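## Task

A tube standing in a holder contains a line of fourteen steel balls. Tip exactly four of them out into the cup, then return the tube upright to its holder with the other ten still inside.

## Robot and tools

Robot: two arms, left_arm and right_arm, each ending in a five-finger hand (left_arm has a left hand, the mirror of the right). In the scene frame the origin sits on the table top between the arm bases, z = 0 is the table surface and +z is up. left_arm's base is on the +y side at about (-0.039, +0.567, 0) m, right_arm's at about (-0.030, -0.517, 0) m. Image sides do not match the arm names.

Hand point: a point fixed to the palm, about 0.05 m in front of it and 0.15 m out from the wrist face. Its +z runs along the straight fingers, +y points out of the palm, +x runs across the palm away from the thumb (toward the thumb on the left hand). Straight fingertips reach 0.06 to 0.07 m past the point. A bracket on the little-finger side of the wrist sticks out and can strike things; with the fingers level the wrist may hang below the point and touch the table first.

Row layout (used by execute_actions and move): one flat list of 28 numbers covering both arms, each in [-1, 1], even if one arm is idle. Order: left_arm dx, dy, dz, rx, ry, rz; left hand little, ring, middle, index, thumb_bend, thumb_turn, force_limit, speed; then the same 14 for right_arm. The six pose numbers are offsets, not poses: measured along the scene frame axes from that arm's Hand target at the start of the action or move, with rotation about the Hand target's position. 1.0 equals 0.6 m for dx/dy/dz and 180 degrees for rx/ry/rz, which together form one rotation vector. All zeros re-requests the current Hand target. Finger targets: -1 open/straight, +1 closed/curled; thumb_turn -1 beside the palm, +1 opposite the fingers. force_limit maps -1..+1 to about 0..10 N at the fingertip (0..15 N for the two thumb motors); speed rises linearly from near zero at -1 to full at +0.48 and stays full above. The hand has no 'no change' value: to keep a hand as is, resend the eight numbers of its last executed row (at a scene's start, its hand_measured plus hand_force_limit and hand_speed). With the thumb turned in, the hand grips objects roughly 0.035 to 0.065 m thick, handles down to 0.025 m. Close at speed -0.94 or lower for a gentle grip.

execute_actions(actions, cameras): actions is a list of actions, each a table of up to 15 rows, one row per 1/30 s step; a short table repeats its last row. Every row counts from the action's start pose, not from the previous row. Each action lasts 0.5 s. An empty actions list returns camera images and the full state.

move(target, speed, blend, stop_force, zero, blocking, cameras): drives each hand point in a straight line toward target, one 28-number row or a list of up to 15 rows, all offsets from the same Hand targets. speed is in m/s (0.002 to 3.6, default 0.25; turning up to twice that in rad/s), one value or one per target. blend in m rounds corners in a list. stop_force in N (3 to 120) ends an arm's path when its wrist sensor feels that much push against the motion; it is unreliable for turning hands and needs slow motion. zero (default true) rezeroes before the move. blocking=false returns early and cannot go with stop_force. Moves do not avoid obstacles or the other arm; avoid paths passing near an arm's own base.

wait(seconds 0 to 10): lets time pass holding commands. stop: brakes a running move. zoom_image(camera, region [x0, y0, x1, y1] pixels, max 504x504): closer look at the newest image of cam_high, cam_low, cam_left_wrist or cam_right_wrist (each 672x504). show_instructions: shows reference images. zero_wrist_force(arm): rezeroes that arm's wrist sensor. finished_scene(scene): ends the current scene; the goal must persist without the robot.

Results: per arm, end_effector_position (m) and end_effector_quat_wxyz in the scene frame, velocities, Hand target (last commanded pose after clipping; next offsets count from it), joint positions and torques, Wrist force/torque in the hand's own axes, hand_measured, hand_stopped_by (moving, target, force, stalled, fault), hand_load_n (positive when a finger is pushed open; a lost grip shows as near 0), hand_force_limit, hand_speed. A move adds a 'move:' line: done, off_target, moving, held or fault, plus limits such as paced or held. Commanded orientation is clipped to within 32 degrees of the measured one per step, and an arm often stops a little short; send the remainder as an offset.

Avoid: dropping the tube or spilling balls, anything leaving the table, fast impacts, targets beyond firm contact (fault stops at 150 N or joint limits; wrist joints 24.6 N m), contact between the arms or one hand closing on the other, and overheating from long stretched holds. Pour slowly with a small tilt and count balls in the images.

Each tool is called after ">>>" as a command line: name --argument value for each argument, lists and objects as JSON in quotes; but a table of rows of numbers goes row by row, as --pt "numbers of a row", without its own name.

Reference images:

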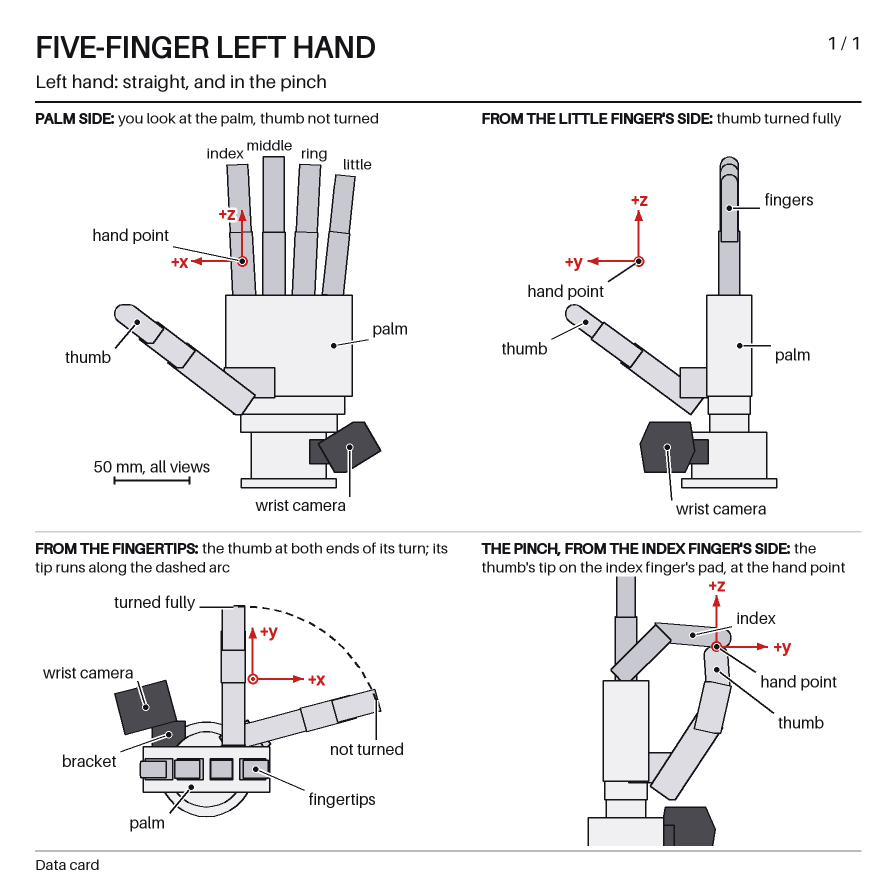

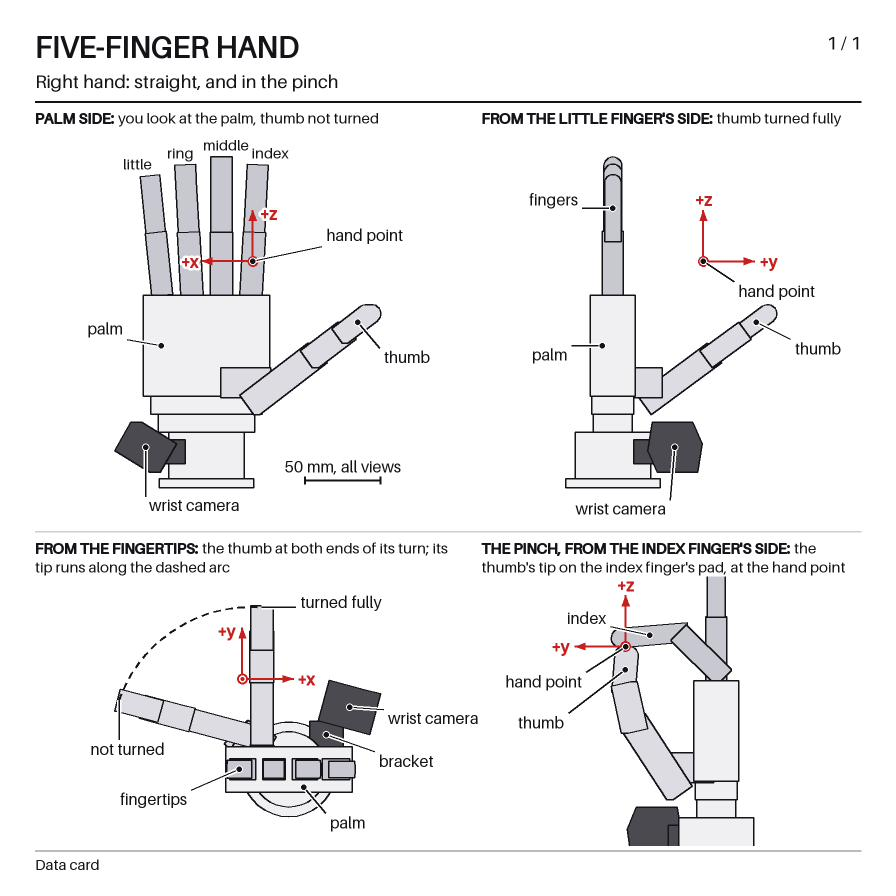

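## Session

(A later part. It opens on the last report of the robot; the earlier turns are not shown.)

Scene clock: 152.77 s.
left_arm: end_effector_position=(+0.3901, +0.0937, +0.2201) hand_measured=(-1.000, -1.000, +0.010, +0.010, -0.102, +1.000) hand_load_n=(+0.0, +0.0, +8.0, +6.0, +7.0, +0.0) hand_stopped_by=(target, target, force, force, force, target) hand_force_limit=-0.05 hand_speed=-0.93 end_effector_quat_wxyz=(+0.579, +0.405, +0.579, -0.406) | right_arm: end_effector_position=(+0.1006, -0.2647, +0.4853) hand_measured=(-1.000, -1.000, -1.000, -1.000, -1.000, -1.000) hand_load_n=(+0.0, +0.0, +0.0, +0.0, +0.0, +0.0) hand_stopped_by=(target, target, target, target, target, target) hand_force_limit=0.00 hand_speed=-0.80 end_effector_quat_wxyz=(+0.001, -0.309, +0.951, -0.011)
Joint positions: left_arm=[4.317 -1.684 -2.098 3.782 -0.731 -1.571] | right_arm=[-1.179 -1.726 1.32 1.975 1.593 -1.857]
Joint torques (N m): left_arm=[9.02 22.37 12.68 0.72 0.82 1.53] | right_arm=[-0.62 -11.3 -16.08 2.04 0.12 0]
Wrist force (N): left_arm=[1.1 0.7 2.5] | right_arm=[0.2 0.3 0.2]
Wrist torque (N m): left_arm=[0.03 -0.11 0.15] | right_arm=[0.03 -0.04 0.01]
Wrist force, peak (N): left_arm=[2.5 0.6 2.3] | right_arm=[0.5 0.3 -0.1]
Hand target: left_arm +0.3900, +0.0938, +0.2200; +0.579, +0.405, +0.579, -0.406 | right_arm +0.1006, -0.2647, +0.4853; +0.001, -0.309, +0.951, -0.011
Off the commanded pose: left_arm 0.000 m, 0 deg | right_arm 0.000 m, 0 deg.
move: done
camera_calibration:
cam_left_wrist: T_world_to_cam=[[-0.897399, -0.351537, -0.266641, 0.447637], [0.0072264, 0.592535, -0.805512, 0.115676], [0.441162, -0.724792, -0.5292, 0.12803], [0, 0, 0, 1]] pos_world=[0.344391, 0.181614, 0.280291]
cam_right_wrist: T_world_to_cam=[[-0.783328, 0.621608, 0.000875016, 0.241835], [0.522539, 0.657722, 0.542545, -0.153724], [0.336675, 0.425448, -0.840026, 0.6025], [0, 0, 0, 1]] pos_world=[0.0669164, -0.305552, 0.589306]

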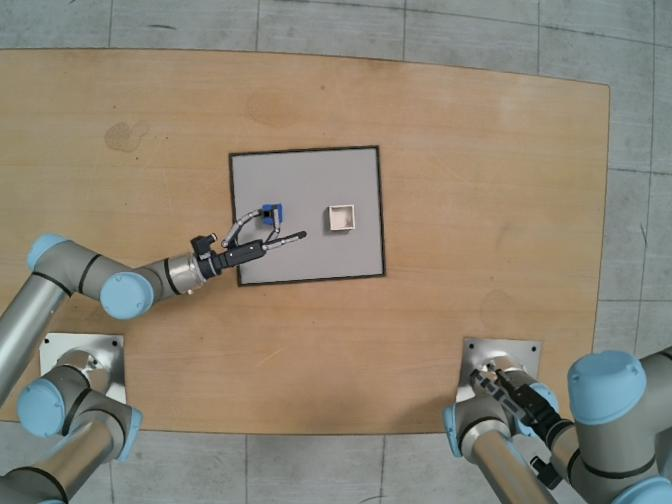

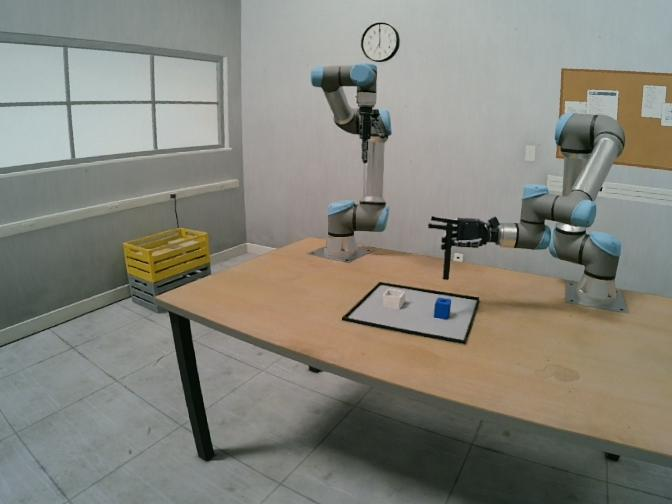

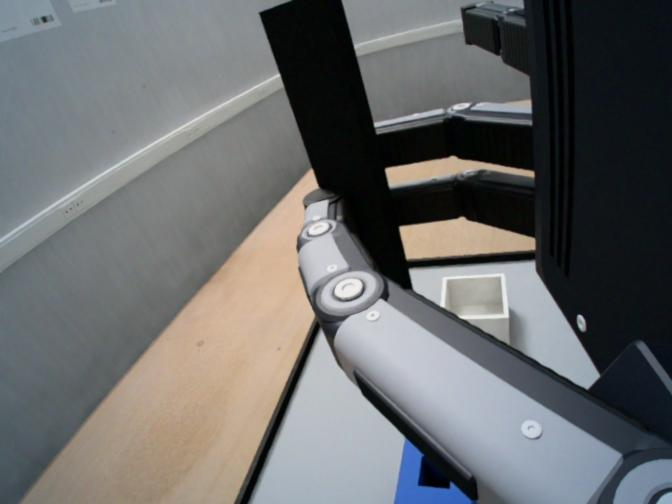

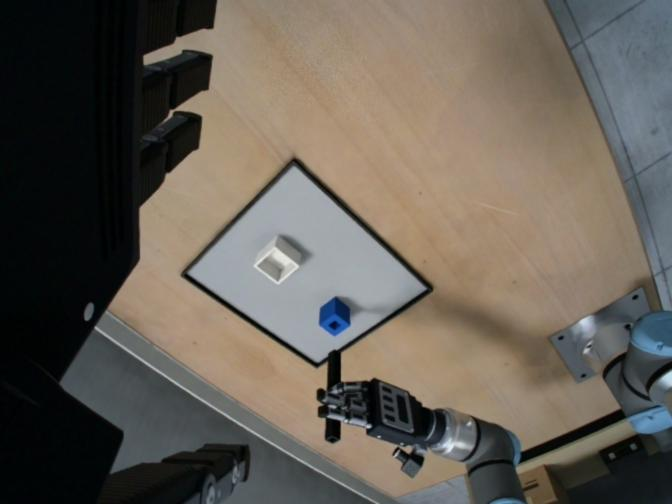

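>>> move --pt "-0.135 -0.1105 0 -0.114 0.3132 0 -1 -1 0.4 0.4 0.4 1 -0.05 -0.93 0 0 0 0 0 0 -1 -1 -1 -1 -1 -1 0 -0.8" --pt "-0.135 -0.1105 -0.2432 -0.14249 0.39153 0 -1 -1 0.4 0.4 0.4 1 -0.05 -0.93 0 0 0 0 0 0 -1 -1 -1 -1 -1 -1 0 -0.8" --speed '[0.25, 0.2]' --cameras '["all"]'

Scene clock: 169.53 s.
left_arm: end_effector_position=(+0.3091, +0.0275, +0.0742) hand_measured=(-1.000, -1.000, +0.010, +0.010, -0.102, +1.000) hand_load_n=(+0.0, +0.0, +8.5, +5.5, +7.5, -0.5) hand_stopped_by=(target, target, force, force, force, target) hand_force_limit=-0.05 hand_speed=-0.93 end_effector_quat_wxyz=(+0.213, -0.031, +0.706, -0.674) | right_arm: end_effector_position=(+0.1006, -0.2647, +0.4853) hand_measured=(-1.000, -1.000, -1.000, -1.000, -1.000, -1.000) hand_load_n=(+0.0, +0.0, +0.0, +0.0, +0.0, +0.0) hand_stopped_by=(target, target, target, target, target, target) hand_force_limit=0.00 hand_speed=-0.80 end_effector_quat_wxyz=(+0.001, -0.309, +0.951, -0.011)
Joint positions: left_arm=[4.205 -1.945 -2.143 4.088 -0.843 -2.88] | right_arm=[-1.179 -1.726 1.32 1.975 1.593 -1.857]
Joint torques (N m): left_arm=[-8.16 22.46 20.43 2.21 -2.16 0.13] | right_arm=[-0.36 -11.86 -16.01 1.95 0.08 0.12]
Wrist force (N): left_arm=[1.1 1.0 1.6] | right_arm=[0.4 0.2 0.0]
Wrist torque (N m): left_arm=[-0.08 -0.28 -0.22] | right_arm=[0.02 -0.06 0.01]
Wrist force, peak (N): left_arm=[1.3 3.3 1.4] | right_arm=[0.3 0.4 0.3]
Hand target: left_arm +0.3090, +0.0275, +0.0741; +0.213, -0.031, +0.706, -0.674 | right_arm +0.1006, -0.2647, +0.4853; +0.001, -0.309, +0.951, -0.011
Off the commanded pose: left_arm 0.000 m, 0 deg | right_arm 0.000 m, 0 deg.
move: done
camera_calibration:
cam_left_wrist: T_world_to_cam=[[-0.468382, -0.195439, 0.861639, 0.0922549], [-0.869766, 0.273437, -0.410778, 0.288444], [-0.155322, -0.941826, -0.298059, 0.211699], [0, 0, 0, 1]] pos_world=[0.326971, 0.138543, 0.102095]
cam_right_wrist: T_world_to_cam=[[-0.783328, 0.621608, 0.000875016, 0.241835], [0.522539, 0.657722, 0.542545, -0.153724], [0.336675, 0.425448, -0.840026, 0.6025], [0, 0, 0, 1]] pos_world=[0.0669164, -0.305552, 0.589306]

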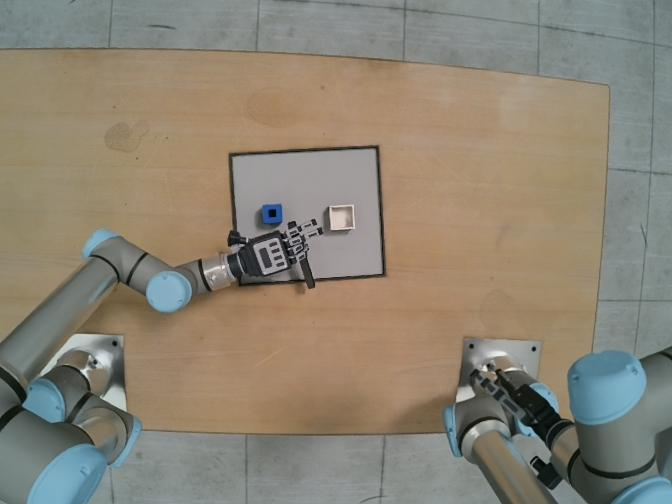

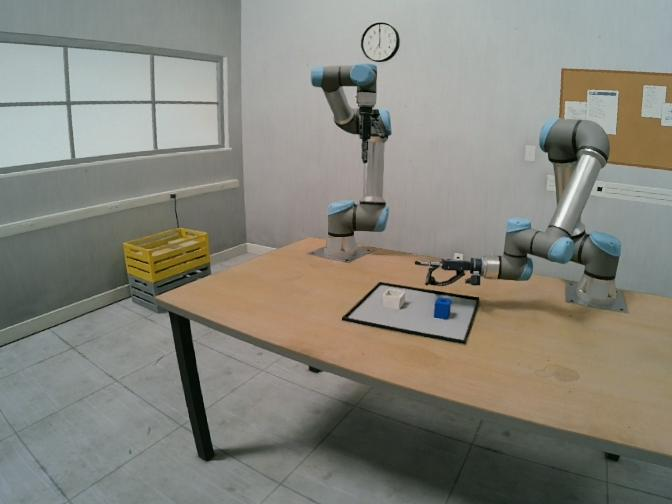

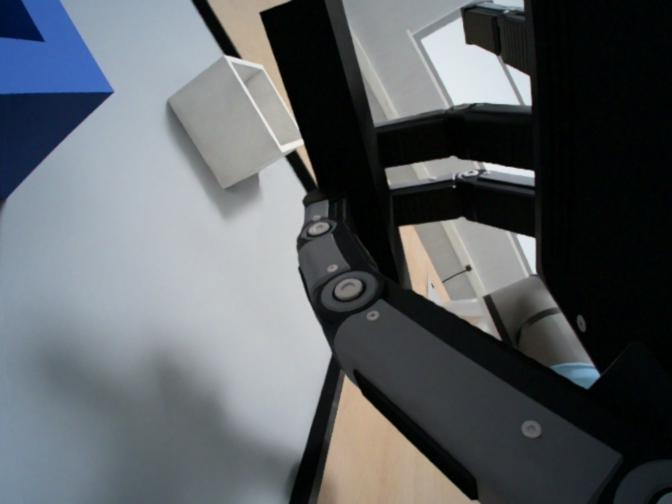

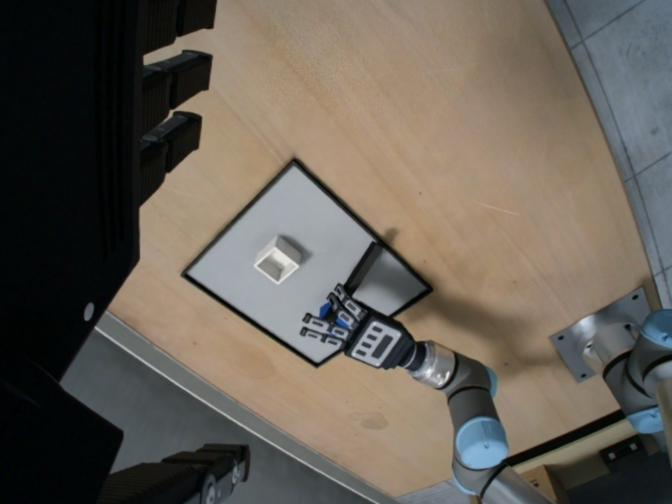

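>>> move --target '[0,0,0,-0.0133,0.03654,0,-1,-1,0.4,0.4,0.4,1,-0.05,-0.93,0,0,0,0,0,0,-1,-1,-1,-1,-1,-1,0,-0.8]' --speed 0.2 --cameras '["cam_left_wrist", "cam_high", "cam_low"]'

>>> zoom_image --camera "cam_high" --region '[250, 190, 370, 300]'

>>> zoom_image --camera "cam_low" --region '[370, 240, 500, 340]'

Scene clock: 176.43 s.
left_arm: end_effector_position=(+0.3091, +0.0275, +0.0741) hand_measured=(-1.000, -1.000, +0.010, +0.010, -0.102, +1.000) hand_load_n=(+0.0, +0.0, +8.0, +6.0, +7.5, -0.5) hand_stopped_by=(target, target, force, force, force, target) hand_force_limit=-0.05 hand_speed=-0.93 end_effector_quat_wxyz=(+0.171, -0.074, +0.703, -0.686) | right_arm: end_effector_position=(+0.1006, -0.2647, +0.4853) hand_measured=(-1.000, -1.000, -1.000, -1.000, -1.000, -1.000) hand_load_n=(+0.0, +0.0, +0.0, +0.0, -0.5, +0.0) hand_stopped_by=(target, target, target, target, target, target) hand_force_limit=0.00 hand_speed=-0.80 end_effector_quat_wxyz=(+0.001, -0.309, +0.951, -0.011)
Joint positions: left_arm=[4.221 -1.956 -2.135 4.091 -0.828 -3.002] | right_arm=[-1.179 -1.726 1.32 1.975 1.593 -1.857]
Joint torques (N m): left_arm=[-6.75 39.21 7.07 1.16 -1.9 0.53] | right_arm=[-0.69 -12.12 -15.7 2.09 0.06 -0.03]
Wrist force (N): left_arm=[0.8 0.6 1.3] | right_arm=[0.2 0.0 0.3]
Wrist torque (N m): left_arm=[-0.12 -0.26 -0.25] | right_arm=[-0.01 -0.03 0.00]
Wrist force, peak (N): left_arm=[1.1 0.9 1.9] | right_arm=[0.0 0.6 0.0]
Hand target: left_arm +0.3090, +0.0275, +0.0741; +0.171, -0.074, +0.703, -0.686 | right_arm +0.1006, -0.2647, +0.4853; +0.001, -0.309, +0.951, -0.011
Off the commanded pose: left_arm 0.000 m, 0 deg | right_arm 0.000 m, 0 deg.
move: done
camera_calibration:
cam_left_wrist: T_world_to_cam=[[-0.366266, -0.158099, 0.916981, 0.0556423], [-0.911694, 0.25815, -0.319646, 0.295155], [-0.186183, -0.953081, -0.238689, 0.217055], [0, 0, 0, 1]] pos_world=[0.329883, 0.139474, 0.0951307]
Images, in order (width x height): cam_high 672x504, cam_low 672x504, cam_left_wrist 672x504.

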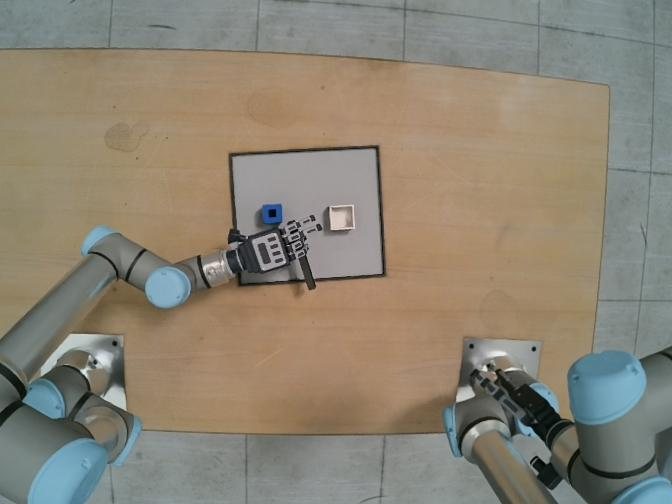

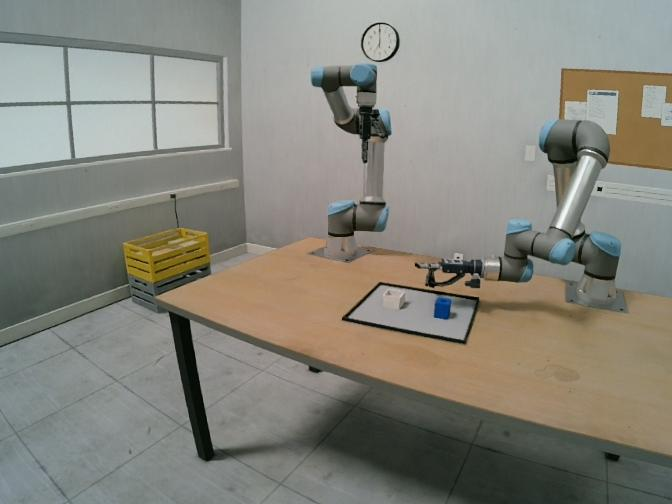

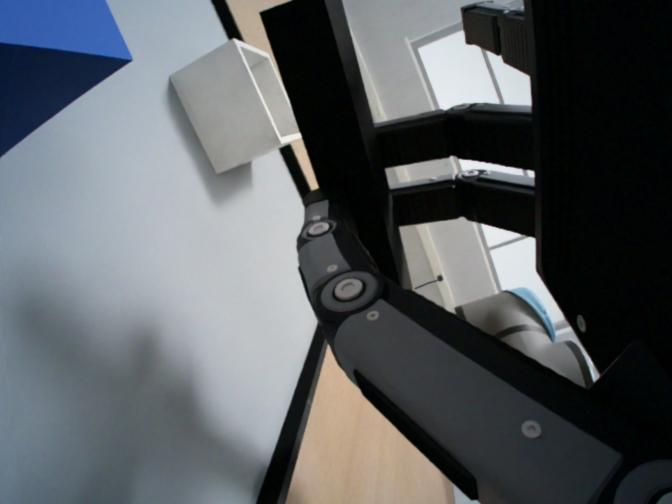

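Scaled by 4.200 from the camera's 672x504 image, which has a finer 960x720 frame.

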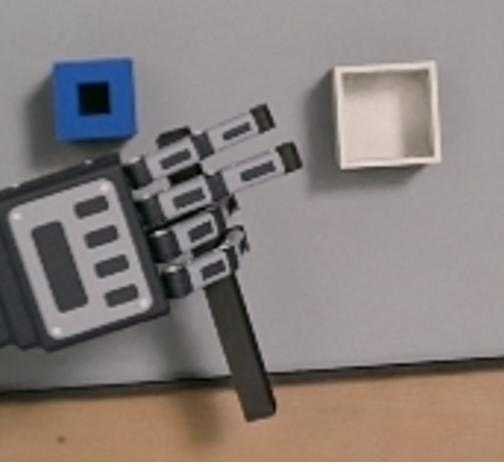

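Scaled by 3.877 from the camera's 672x504 image, which has a finer 960x720 frame.

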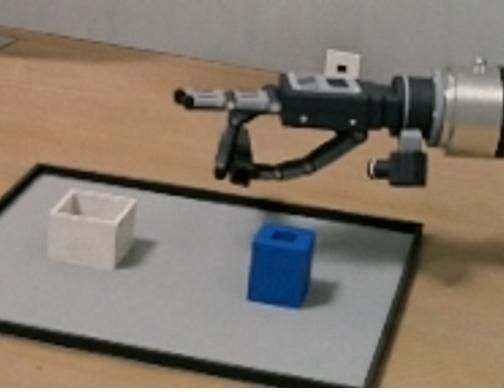

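>>> move --target '[0,-0.2,0,0,0,0,-1,-1,0.4,0.4,0.4,1,-0.05,-0.93,0,0,0,0,0,0,-1,-1,-1,-1,-1,-1,0,-0.8]' --speed 0.25 --cameras '["cam_left_wrist", "cam_high", "cam_low", "cam_right_wrist"]'

>>> zoom_image --camera "cam_low" --region '[350, 240, 480, 340]'

>>> zoom_image --camera "cam_right_wrist" --region '[230, 200, 370, 320]'

>>> zoom_image --camera "cam_high" --region '[290, 180, 390, 280]'

Scene clock: 188.60 s.
left_arm: end_effector_position=(+0.3090, -0.0925, +0.0741) hand_measured=(-1.000, -1.000, +0.010, +0.010, -0.102, +1.000) hand_load_n=(+0.0, -0.5, +8.0, +5.5, +7.5, -0.5) hand_stopped_by=(target, target, force, force, force, target) hand_force_limit=-0.05 hand_speed=-0.93 end_effector_quat_wxyz=(+0.171, -0.074, +0.703, -0.686) | right_arm: end_effector_position=(+0.1006, -0.2647, +0.4853) hand_measured=(-1.000, -1.000, -1.000, -1.000, -1.000, -1.000) hand_load_n=(+0.0, +0.0, +0.0, +0.0, +0.0, +0.0) hand_stopped_by=(target, target, target, target, target, target) hand_force_limit=0.00 hand_speed=-0.80 end_effector_quat_wxyz=(+0.001, -0.309, +0.951, -0.011)
Joint positions: left_arm=[3.992 -2.115 -1.852 3.968 -1.056 -3.002] | right_arm=[-1.179 -1.726 1.32 1.975 1.593 -1.857]
Joint torques (N m): left_arm=[-5.26 36.88 24.58 1.97 -0.71 0.43] | right_arm=[-0.62 -11.61 -15.25 1.99 0.05 0.05]
Wrist force (N): left_arm=[0.9 0.7 1.3] | right_arm=[-0.1 0.1 -0.1]
Wrist torque (N m): left_arm=[-0.10 -0.31 -0.22] | right_arm=[0.03 0.01 0.00]
Wrist force, peak (N): left_arm=[1.5 0.8 3.3] | right_arm=[0.0 0.6 0.3]
Hand target: left_arm +0.3090, -0.0925, +0.0741; +0.171, -0.074, +0.703, -0.686 | right_arm +0.1006, -0.2647, +0.4853; +0.001, -0.309, +0.951, -0.011
Off the commanded pose: left_arm 0.000 m, 0 deg | right_arm 0.000 m, 0 deg.
move: done
camera_calibration:
cam_left_wrist: T_world_to_cam=[[-0.36619, -0.158083, 0.917014, 0.0365296], [-0.911705, 0.258224, -0.319555, 0.326041], [-0.186279, -0.953064, -0.238684, 0.102817], [0, 0, 0, 1]] pos_world=[0.329782, 0.0195739, 0.0952305]
cam_right_wrist: T_world_to_cam=[[-0.783328, 0.621608, 0.000875016, 0.241835], [0.522539, 0.657722, 0.542545, -0.153724], [0.336675, 0.425448, -0.840026, 0.6025], [0, 0, 0, 1]] pos_world=[0.0669164, -0.305552, 0.589306]

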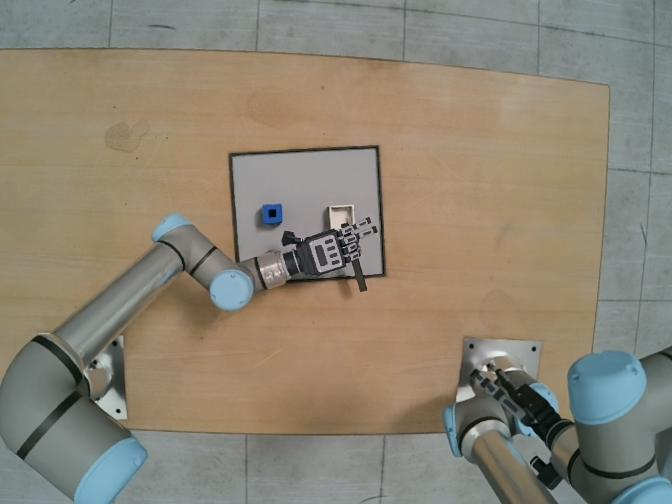

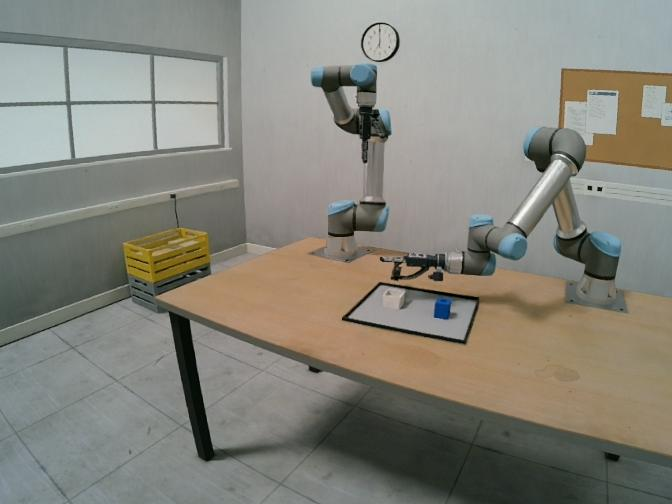

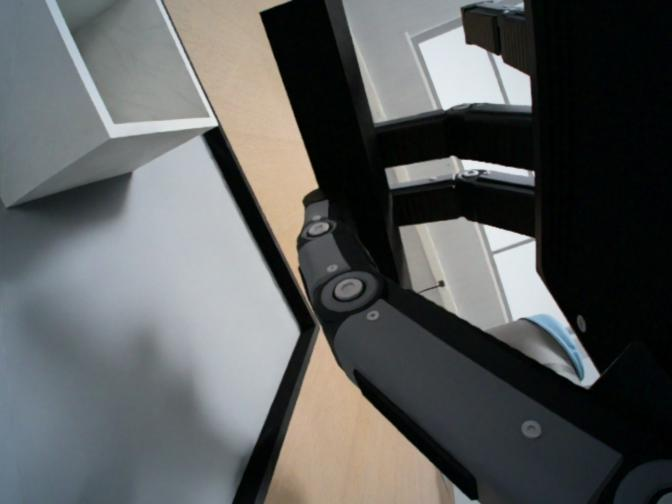

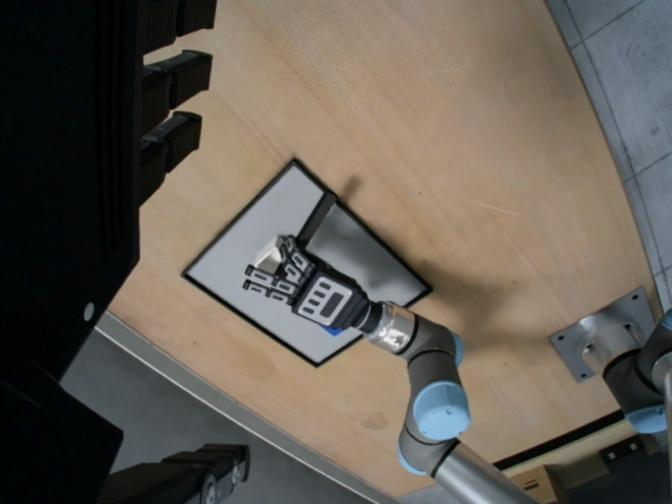

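Scaled by 3.877 from the camera's 672x504 image, which has a finer 960x720 frame.

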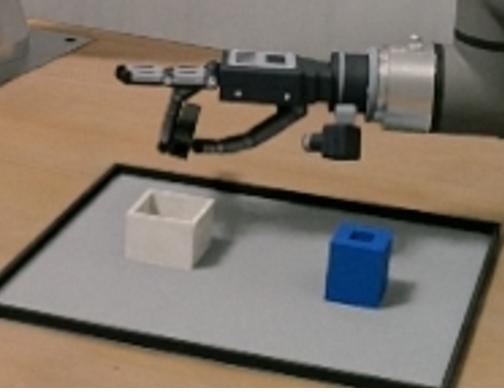

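Scaled by 3.600 from the camera's 672x504 image, which has a finer 960x720 frame.

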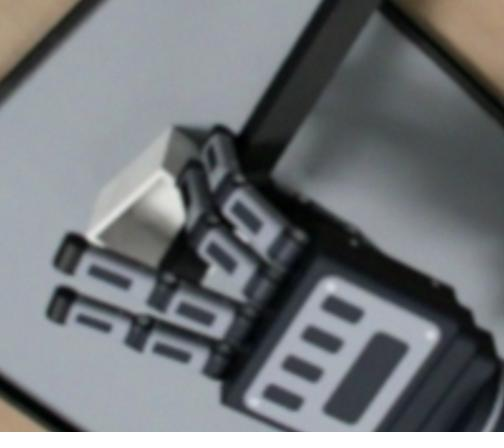

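Scaled by 5.040 from the camera's 672x504 image, which has a finer 960x720 frame.

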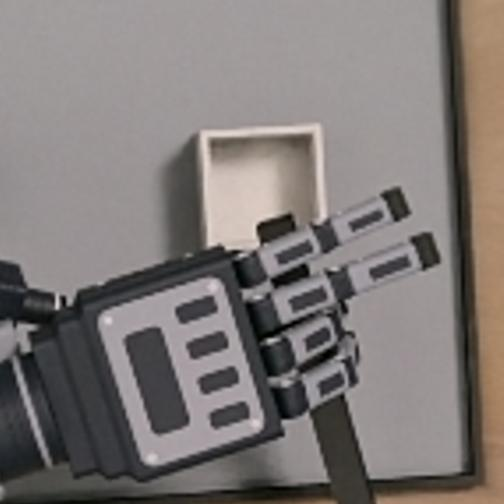

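>>> move --pt "0 0 0 -0.01995 0.05481 0 -1 -1 0.4 0.4 0.4 1 -0.05 -0.93 0 0 0 0 0 0 -1 -1 -1 -1 -1 -1 0 -0.8" --pt "0 0 0 0 0 0 -1 -1 0.4 0.4 0.4 1 -0.05 -0.93 0 0 0 0 0 0 -1 -1 -1 -1 -1 -1 0 -0.8" --pt "0 0.2 0 0 0 0 -1 -1 0.4 0.4 0.4 1 -0.05 -0.93 0 0 0 0 0 0 -1 -1 -1 -1 -1 -1 0 -0.8" --speed '[0.2, 0.2, 0.25]' --cameras '["cam_high"]'

>>> zoom_image --camera "cam_high" --region '[312, 187, 372, 247]'

Scene clock: 202.10 s.
left_arm: end_effector_position=(+0.3091, +0.0274, +0.0741) hand_measured=(-1.000, -1.000, +0.010, +0.010, -0.102, +1.000) hand_load_n=(+0.0, +0.0, +8.0, +5.5, +7.5, -0.5) hand_stopped_by=(target, target, force, force, force, target) hand_force_limit=-0.05 hand_speed=-0.93 end_effector_quat_wxyz=(+0.171, -0.074, +0.703, -0.686) | right_arm: end_effector_position=(+0.1006, -0.2647, +0.4853) hand_measured=(-1.000, -1.000, -1.000, -1.000, -1.000, -1.000) hand_load_n=(+0.0, +0.0, +0.0, +0.0, +0.0, +0.0) hand_stopped_by=(target, target, target, target, target, target) hand_force_limit=0.00 hand_speed=-0.80 end_effector_quat_wxyz=(+0.001, -0.309, +0.951, -0.011)
Joint positions: left_arm=[4.22 -1.956 -2.135 4.091 -0.828 -3.003] | right_arm=[-1.179 -1.726 1.32 1.975 1.593 -1.857]
Joint torques (N m): left_arm=[8.31 33.62 7.98 0.17 0.93 -1.46] | right_arm=[-0.43 -11.59 -15.59 2.22 -0.01 0.02]
Wrist force (N): left_arm=[0.7 1.0 1.5] | right_arm=[-0.1 0.0 0.0]
Wrist torque (N m): left_arm=[-0.07 -0.25 -0.18] | right_arm=[-0.01 0.01 -0.01]
Wrist force, peak (N): left_arm=[2.0 0.5 3.4] | right_arm=[0.4 0.4 0.1]
Hand target: left_arm +0.3090, +0.0275, +0.0741; +0.171, -0.074, +0.703, -0.686 | right_arm +0.1006, -0.2647, +0.4853; +0.001, -0.309, +0.951, -0.011
Off the commanded pose: left_arm 0.000 m, 0 deg | right_arm 0.000 m, 0 deg.
move: done
Images, in order (width x height): cam_high 672x504.

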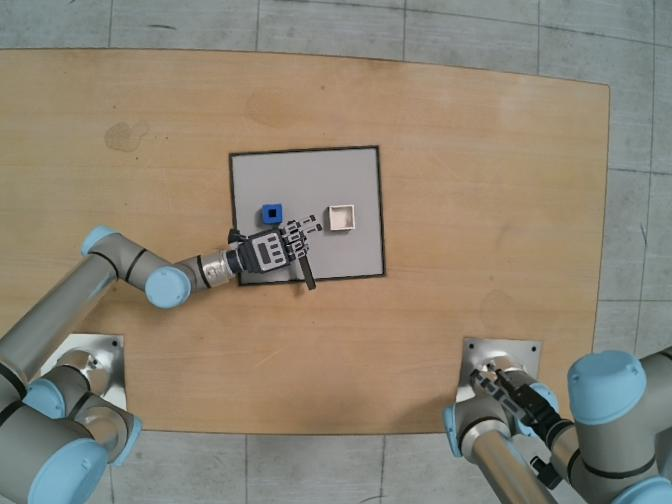

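Scaled by 8.400 from the camera's 672x504 image, which has a finer 960x720 frame.

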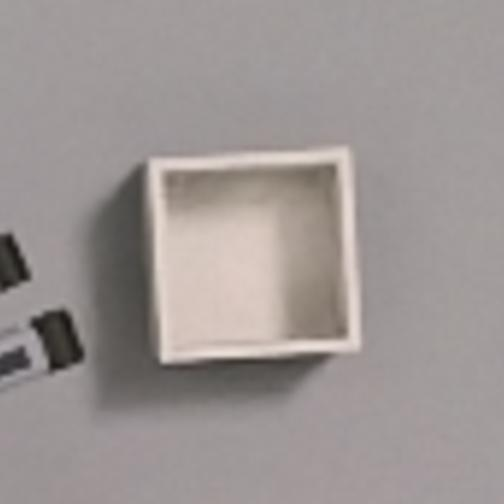

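>>> move --pt "0 -0.2 0 0 0 0 -1 -1 0.4 0.4 0.4 1 -0.05 -0.93 0 0 0 0 0 0 -1 -1 -1 -1 -1 -1 0 -0.8" --pt "0 -0.2 0 -0.0209 0.05742 0 -1 -1 0.4 0.4 0.4 1 -0.05 -0.93 0 0 0 0 0 0 -1 -1 -1 -1 -1 -1 0 -0.8" --pt "0 -0.2 0 0 0 0 -1 -1 0.4 0.4 0.4 1 -0.05 -0.93 0 0 0 0 0 0 -1 -1 -1 -1 -1 -1 0 -0.8" --pt "0 0 0 0 0 0 -1 -1 0.4 0.4 0.4 1 -0.05 -0.93 0 0 0 0 0 0 -1 -1 -1 -1 -1 -1 0 -0.8" --speed '[0.25, 0.2, 0.2, 0.25]' --cameras '["cam_high"]'

>>> zoom_image --camera "cam_high" --region '[312, 187, 372, 247]'

Scene clock: 211.10 s.
left_arm: end_effector_position=(+0.3091, +0.0274, +0.0741) hand_measured=(-1.000, -1.000, +0.010, +0.010, -0.102, +1.000) hand_load_n=(+0.0, +0.0, +8.0, +5.5, +7.5, +0.0) hand_stopped_by=(target, target, force, force, force, target) hand_force_limit=-0.05 hand_speed=-0.93 end_effector_quat_wxyz=(+0.171, -0.074, +0.703, -0.686) | right_arm: end_effector_position=(+0.1006, -0.2647, +0.4853) hand_measured=(-1.000, -1.000, -1.000, -1.000, -1.000, -1.000) hand_load_n=(+0.0, +0.0, +0.0, +0.0, +0.0, +0.0) hand_stopped_by=(target, target, target, target, target, target) hand_force_limit=0.00 hand_speed=-0.80 end_effector_quat_wxyz=(+0.001, -0.309, +0.951, -0.011)
Joint positions: left_arm=[4.22 -1.956 -2.135 4.091 -0.828 -3.003] | right_arm=[-1.179 -1.726 1.32 1.975 1.593 -1.857]
Joint torques (N m): left_arm=[7.31 33.51 7.68 0.12 0.83 -1.52] | right_arm=[-0.38 -11.4 -15.54 2.08 0.02 0.17]
Wrist force (N): left_arm=[0.8 0.7 1.3] | right_arm=[0.0 -0.2 -0.1]
Wrist torque (N m): left_arm=[-0.10 -0.28 -0.15] | right_arm=[-0.03 0.00 -0.01]
Wrist force, peak (N): left_arm=[2.0 0.6 3.3] | right_arm=[0.1 0.2 0.7]
Hand target: left_arm +0.3090, +0.0275, +0.0741; +0.171, -0.074, +0.703, -0.686 | right_arm +0.1006, -0.2647, +0.4853; +0.001, -0.309, +0.951, -0.011
Off the commanded pose: left_arm 0.000 m, 0 deg | right_arm 0.000 m, 0 deg.
move: done
Images, in order (width x height): cam_high 672x504.

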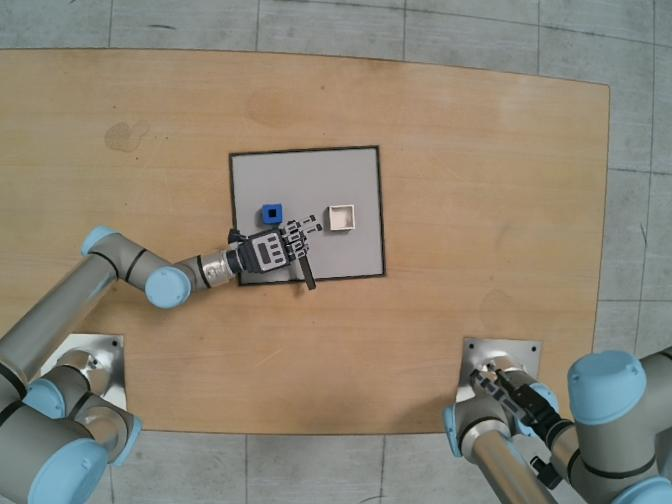

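Scaled by 8.400 from the camera's 672x504 image, which has a finer 960x720 frame.

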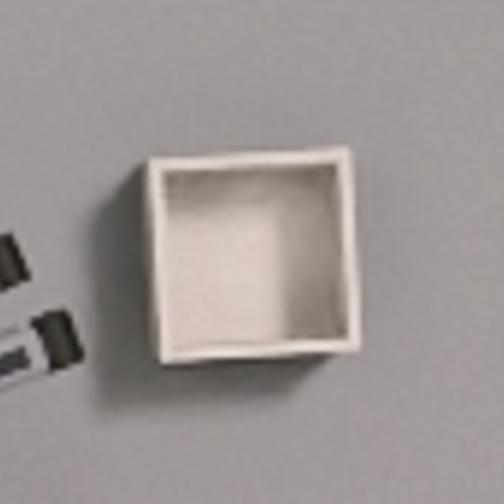

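>>> move --pt "0 -0.2 0 0 0 0 -1 -1 0.4 0.4 0.4 1 -0.05 -0.93 0 0 0 0 0 0 -1 -1 -1 -1 -1 -1 0 -0.8" --pt "0 -0.2 0 -0.02147 0.05899 0 -1 -1 0.4 0.4 0.4 1 -0.05 -0.93 0 0 0 0 0 0 -1 -1 -1 -1 -1 -1 0 -0.8" --pt "0 -0.2 0 0 0 0 -1 -1 0.4 0.4 0.4 1 -0.05 -0.93 0 0 0 0 0 0 -1 -1 -1 -1 -1 -1 0 -0.8" --pt "0 0 0 0 0 0 -1 -1 0.4 0.4 0.4 1 -0.05 -0.93 0 0 0 0 0 0 -1 -1 -1 -1 -1 -1 0 -0.8" --speed '[0.25, 0.2, 0.2, 0.25]' --cameras '["cam_high"]'

>>> zoom_image --camera "cam_high" --region '[312, 187, 372, 247]'

Scene clock: 219.40 s.
left_arm: end_effector_position=(+0.3091, +0.0274, +0.0741) hand_measured=(-1.000, -1.000, +0.010, +0.010, -0.102, +1.000) hand_load_n=(+0.0, +0.0, +8.0, +5.5, +7.5, -0.5) hand_stopped_by=(target, target, force, force, force, target) hand_force_limit=-0.05 hand_speed=-0.93 end_effector_quat_wxyz=(+0.171, -0.074, +0.703, -0.686) | right_arm: end_effector_position=(+0.1006, -0.2647, +0.4853) hand_measured=(-1.000, -1.000, -1.000, -1.000, -1.000, -1.000) hand_load_n=(+0.0, +0.0, +0.0, +0.0, +0.0, +0.0) hand_stopped_by=(target, target, target, target, target, target) hand_force_limit=0.00 hand_speed=-0.80 end_effector_quat_wxyz=(+0.001, -0.309, +0.951, -0.011)
Joint positions: left_arm=[4.22 -1.956 -2.135 4.091 -0.828 -3.003] | right_arm=[-1.179 -1.726 1.32 1.975 1.593 -1.857]
Joint torques (N m): left_arm=[7.17 34.12 8.08 0.04 0.95 -1.5] | right_arm=[-0.16 -12.34 -15.61 2.15 0.05 0.05]
Wrist force (N): left_arm=[0.9 0.7 1.6] | right_arm=[0.0 0.0 0.1]
Wrist torque (N m): left_arm=[-0.11 -0.28 -0.16] | right_arm=[-0.01 0.00 -0.01]
Wrist force, peak (N): left_arm=[1.8 0.7 3.3] | right_arm=[0.0 0.7 0.3]
Hand target: left_arm +0.3090, +0.0275, +0.0741; +0.171, -0.074, +0.703, -0.686 | right_arm +0.1006, -0.2647, +0.4853; +0.001, -0.309, +0.951, -0.011
Off the commanded pose: left_arm 0.000 m, 0 deg | right_arm 0.000 m, 0 deg.
move: done
Images, in order (width x height): cam_high 672x504.

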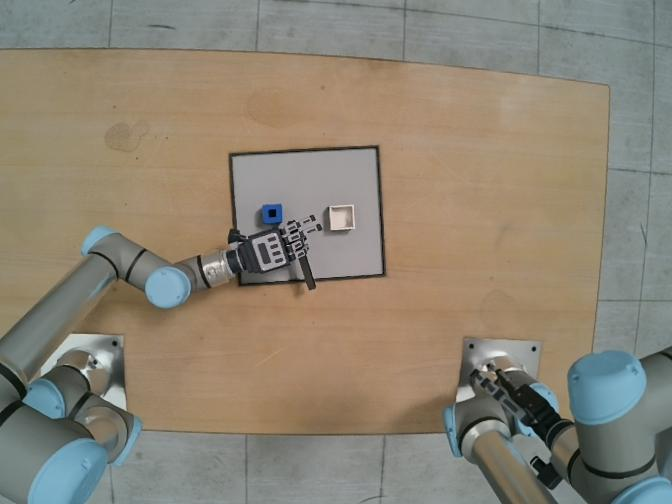

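Scaled by 8.400 from the camera's 672x504 image, which has a finer 960x720 frame.

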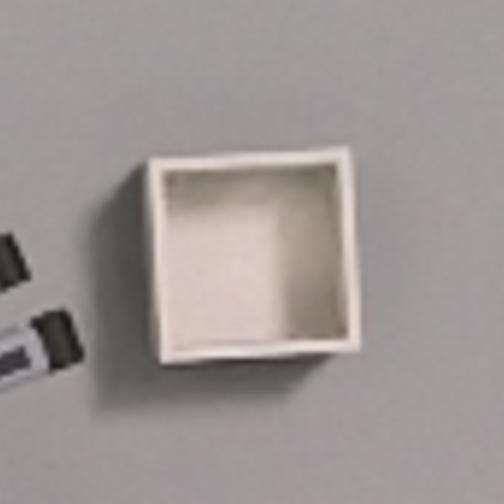

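>>> move --pt "0 -0.2 0 0 0 0 -1 -1 0.4 0.4 0.4 1 -0.05 -0.93 0 0 0 0 0 0 -1 -1 -1 -1 -1 -1 0 -0.8" --pt "0 -0.2 0 -0.02185 0.06003 0 -1 -1 0.4 0.4 0.4 1 -0.05 -0.93 0 0 0 0 0 0 -1 -1 -1 -1 -1 -1 0 -0.8" --pt "0 -0.2 0 0 0 0 -1 -1 0.4 0.4 0.4 1 -0.05 -0.93 0 0 0 0 0 0 -1 -1 -1 -1 -1 -1 0 -0.8" --pt "0 0 0 0 0 0 -1 -1 0.4 0.4 0.4 1 -0.05 -0.93 0 0 0 0 0 0 -1 -1 -1 -1 -1 -1 0 -0.8" --speed '[0.25, 0.2, 0.2, 0.25]' --cameras '["cam_high"]'

>>> zoom_image --camera "cam_high" --region '[312, 187, 372, 247]'

Scene clock: 227.13 s.
left_arm: end_effector_position=(+0.3091, +0.0274, +0.0741) hand_measured=(-1.000, -1.000, +0.010, +0.010, -0.102, +1.000) hand_load_n=(-0.5, +0.0, +8.0, +5.5, +7.5, -0.5) hand_stopped_by=(target, target, force, force, force, target) hand_force_limit=-0.05 hand_speed=-0.93 end_effector_quat_wxyz=(+0.171, -0.074, +0.703, -0.686) | right_arm: end_effector_position=(+0.1006, -0.2647, +0.4853) hand_measured=(-1.000, -1.000, -1.000, -1.000, -1.000, -1.000) hand_load_n=(+0.0, +0.0, +0.0, +0.0, +0.0, +0.0) hand_stopped_by=(target, target, target, target, target, target) hand_force_limit=0.00 hand_speed=-0.80 end_effector_quat_wxyz=(+0.001, -0.309, +0.951, -0.011)
Joint positions: left_arm=[4.22 -1.956 -2.135 4.091 -0.828 -3.003] | right_arm=[-1.179 -1.726 1.32 1.975 1.593 -1.857]
Joint torques (N m): left_arm=[6.9 34.04 7.74 -0.03 0.89 -1.5] | right_arm=[-0.19 -11.69 -14.8 2.1 0.07 0.01]
Wrist force (N): left_arm=[1.0 0.8 1.7] | right_arm=[0.3 0.0 0.0]
Wrist torque (N m): left_arm=[-0.11 -0.29 -0.16] | right_arm=[0.01 -0.04 0.01]
Wrist force, peak (N): left_arm=[2.0 0.6 3.3] | right_arm=[0.1 0.5 0.4]
Hand target: left_arm +0.3090, +0.0275, +0.0741; +0.171, -0.074, +0.703, -0.686 | right_arm +0.1006, -0.2647, +0.4853; +0.001, -0.309, +0.951, -0.011
Off the commanded pose: left_arm 0.000 m, 0 deg | right_arm 0.000 m, 0 deg.
move: done
Images, in order (width x height): cam_high 672x504.

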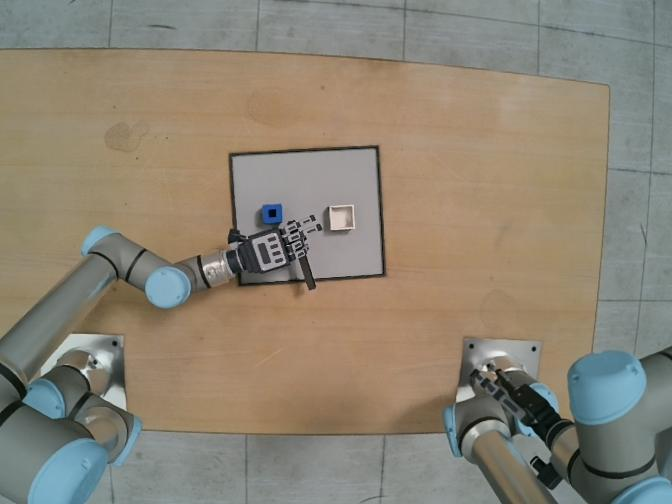

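Scaled by 8.400 from the camera's 672x504 image, which has a finer 960x720 frame.

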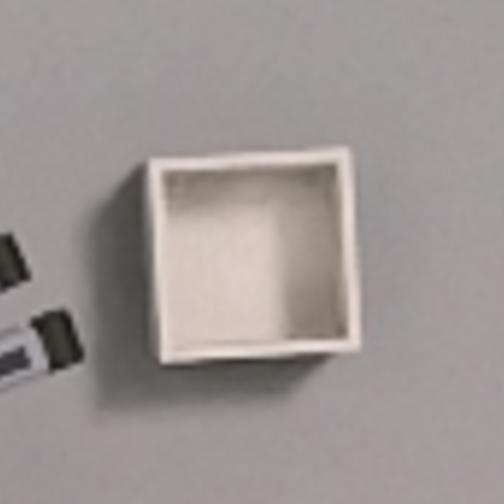

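>>> move --pt "0 -0.2 0 0 0 0 -1 -1 0.4 0.4 0.4 1 -0.05 -0.93 0 0 0 0 0 0 -1 -1 -1 -1 -1 -1 0 -0.8" --pt "0 -0.2 0 -0.02214 0.06081 0 -1 -1 0.4 0.4 0.4 1 -0.05 -0.93 0 0 0 0 0 0 -1 -1 -1 -1 -1 -1 0 -0.8" --pt "0 -0.2 0 0 0 0 -1 -1 0.4 0.4 0.4 1 -0.05 -0.93 0 0 0 0 0 0 -1 -1 -1 -1 -1 -1 0 -0.8" --pt "0 0 0 0 0 0 -1 -1 0.4 0.4 0.4 1 -0.05 -0.93 0 0 0 0 0 0 -1 -1 -1 -1 -1 -1 0 -0.8" --speed '[0.25, 0.2, 0.2, 0.25]' --cameras '["cam_high"]'

>>> zoom_image --camera "cam_high" --region '[312, 187, 372, 247]'

Scene clock: 235.00 s.
left_arm: end_effector_position=(+0.3091, +0.0274, +0.0741) hand_measured=(-1.000, -1.000, +0.010, +0.010, -0.102, +1.000) hand_load_n=(+0.0, +0.0, +8.5, +5.5, +7.5, -0.5) hand_stopped_by=(target, target, force, force, force, target) hand_force_limit=-0.05 hand_speed=-0.93 end_effector_quat_wxyz=(+0.171, -0.074, +0.703, -0.686) | right_arm: end_effector_position=(+0.1006, -0.2647, +0.4853) hand_measured=(-1.000, -1.000, -1.000, -1.000, -1.000, -1.000) hand_load_n=(+0.0, +0.0, +0.0, +0.0, +0.0, +0.0) hand_stopped_by=(target, target, target, target, target, target) hand_force_limit=0.00 hand_speed=-0.80 end_effector_quat_wxyz=(+0.001, -0.309, +0.951, -0.011)
Joint positions: left_arm=[4.22 -1.956 -2.135 4.091 -0.828 -3.003] | right_arm=[-1.179 -1.726 1.32 1.975 1.593 -1.857]
Joint torques (N m): left_arm=[8.27 33.43 7.08 -0.06 0.95 -1.6] | right_arm=[-0.29 -10.85 -14.47 2.11 0.06 0.05]
Wrist force (N): left_arm=[1.0 0.8 1.4] | right_arm=[-0.2 0.1 0.0]
Wrist torque (N m): left_arm=[-0.10 -0.30 -0.15] | right_arm=[0.01 0.03 -0.02]
Wrist force, peak (N): left_arm=[1.9 0.6 3.3] | right_arm=[0.4 0.3 0.4]
Hand target: left_arm +0.3090, +0.0275, +0.0741; +0.171, -0.074, +0.703, -0.686 | right_arm +0.1006, -0.2647, +0.4853; +0.001, -0.309, +0.951, -0.011
Off the commanded pose: left_arm 0.000 m, 0 deg | right_arm 0.000 m, 0 deg.
move: done
Images, in order (width x height): cam_high 672x504.

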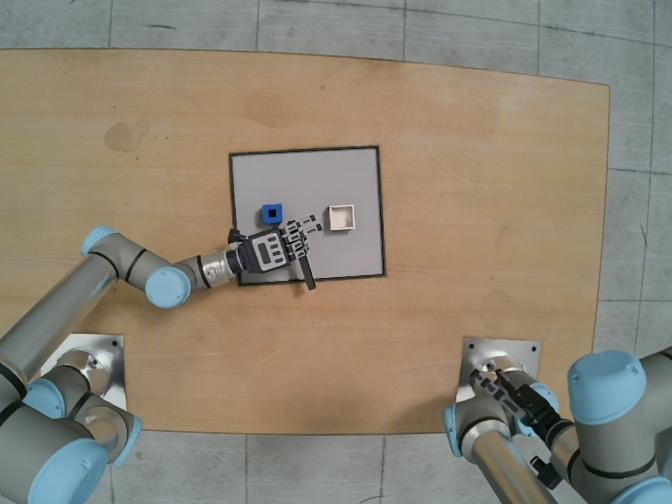

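Scaled by 8.400 from the camera's 672x504 image, which has a finer 960x720 frame.

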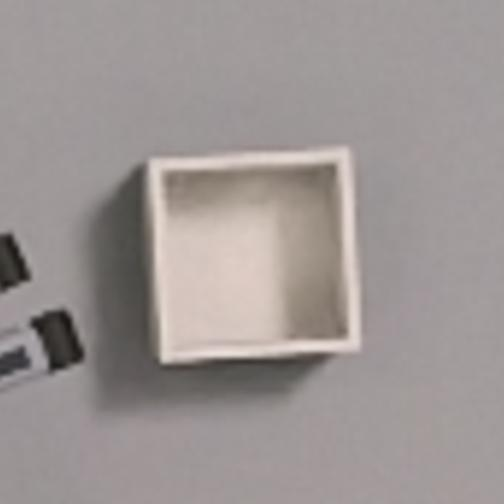

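>>> move --pt "0 -0.2 0 0 0 0 -1 -1 0.4 0.4 0.4 1 -0.05 -0.93 0 0 0 0 0 0 -1 -1 -1 -1 -1 -1 0 -0.8" --pt "0 -0.2 0 -0.02242 0.0616 0 -1 -1 0.4 0.4 0.4 1 -0.05 -0.93 0 0 0 0 0 0 -1 -1 -1 -1 -1 -1 0 -0.8" --pt "0 -0.2 0 0 0 0 -1 -1 0.4 0.4 0.4 1 -0.05 -0.93 0 0 0 0 0 0 -1 -1 -1 -1 -1 -1 0 -0.8" --pt "0 0 0 0 0 0 -1 -1 0.4 0.4 0.4 1 -0.05 -0.93 0 0 0 0 0 0 -1 -1 -1 -1 -1 -1 0 -0.8" --speed '[0.25, 0.2, 0.2, 0.25]' --cameras '["cam_high"]'

>>> zoom_image --camera "cam_high" --region '[312, 187, 372, 247]'

Scene clock: 242.30 s.
left_arm: end_effector_position=(+0.3091, +0.0274, +0.0741) hand_measured=(-1.000, -1.000, +0.010, +0.010, -0.102, +1.000) hand_load_n=(+0.0, +0.0, +8.0, +5.5, +7.0, +0.0) hand_stopped_by=(target, target, force, force, force, target) hand_force_limit=-0.05 hand_speed=-0.93 end_effector_quat_wxyz=(+0.171, -0.074, +0.703, -0.686) | right_arm: end_effector_position=(+0.1006, -0.2647, +0.4853) hand_measured=(-1.000, -1.000, -1.000, -1.000, -1.000, -1.000) hand_load_n=(+0.0, +0.0, +0.0, +0.0, +0.0, +0.0) hand_stopped_by=(target, target, target, target, target, target) hand_force_limit=0.00 hand_speed=-0.80 end_effector_quat_wxyz=(+0.001, -0.309, +0.951, -0.011)
Joint positions: left_arm=[4.22 -1.956 -2.135 4.091 -0.828 -3.003] | right_arm=[-1.179 -1.726 1.32 1.975 1.593 -1.857]
Joint torques (N m): left_arm=[8.38 33.94 9.61 0.13 0.74 -1.48] | right_arm=[-0.27 -11.29 -14.87 2.04 0.09 0]
Wrist force (N): left_arm=[0.8 0.8 1.4] | right_arm=[-0.1 0.1 0.0]
Wrist torque (N m): left_arm=[-0.09 -0.26 -0.17] | right_arm=[0.02 0.02 -0.01]
Wrist force, peak (N): left_arm=[2.2 0.6 3.5] | right_arm=[0.3 0.5 -0.1]
Hand target: left_arm +0.3090, +0.0275, +0.0741; +0.171, -0.074, +0.703, -0.686 | right_arm +0.1006, -0.2647, +0.4853; +0.001, -0.309, +0.951, -0.011
Off the commanded pose: left_arm 0.000 m, 0 deg | right_arm 0.000 m, 0 deg.
move: done
Images, in order (width x height): cam_high 672x504.

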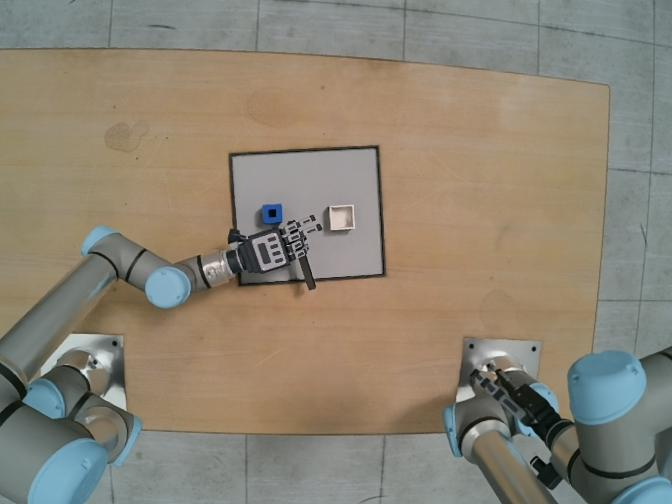

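Scaled by 8.400 from the camera's 672x504 image, which has a finer 960x720 frame.

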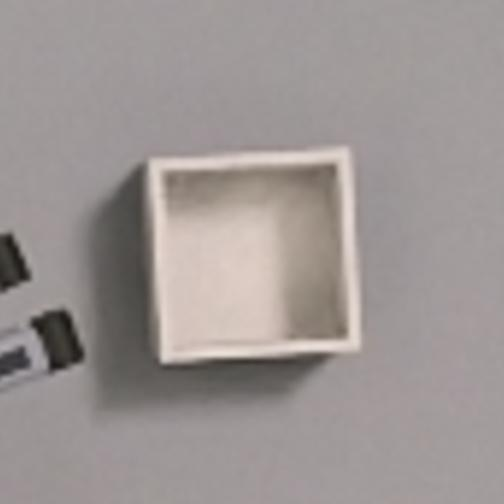

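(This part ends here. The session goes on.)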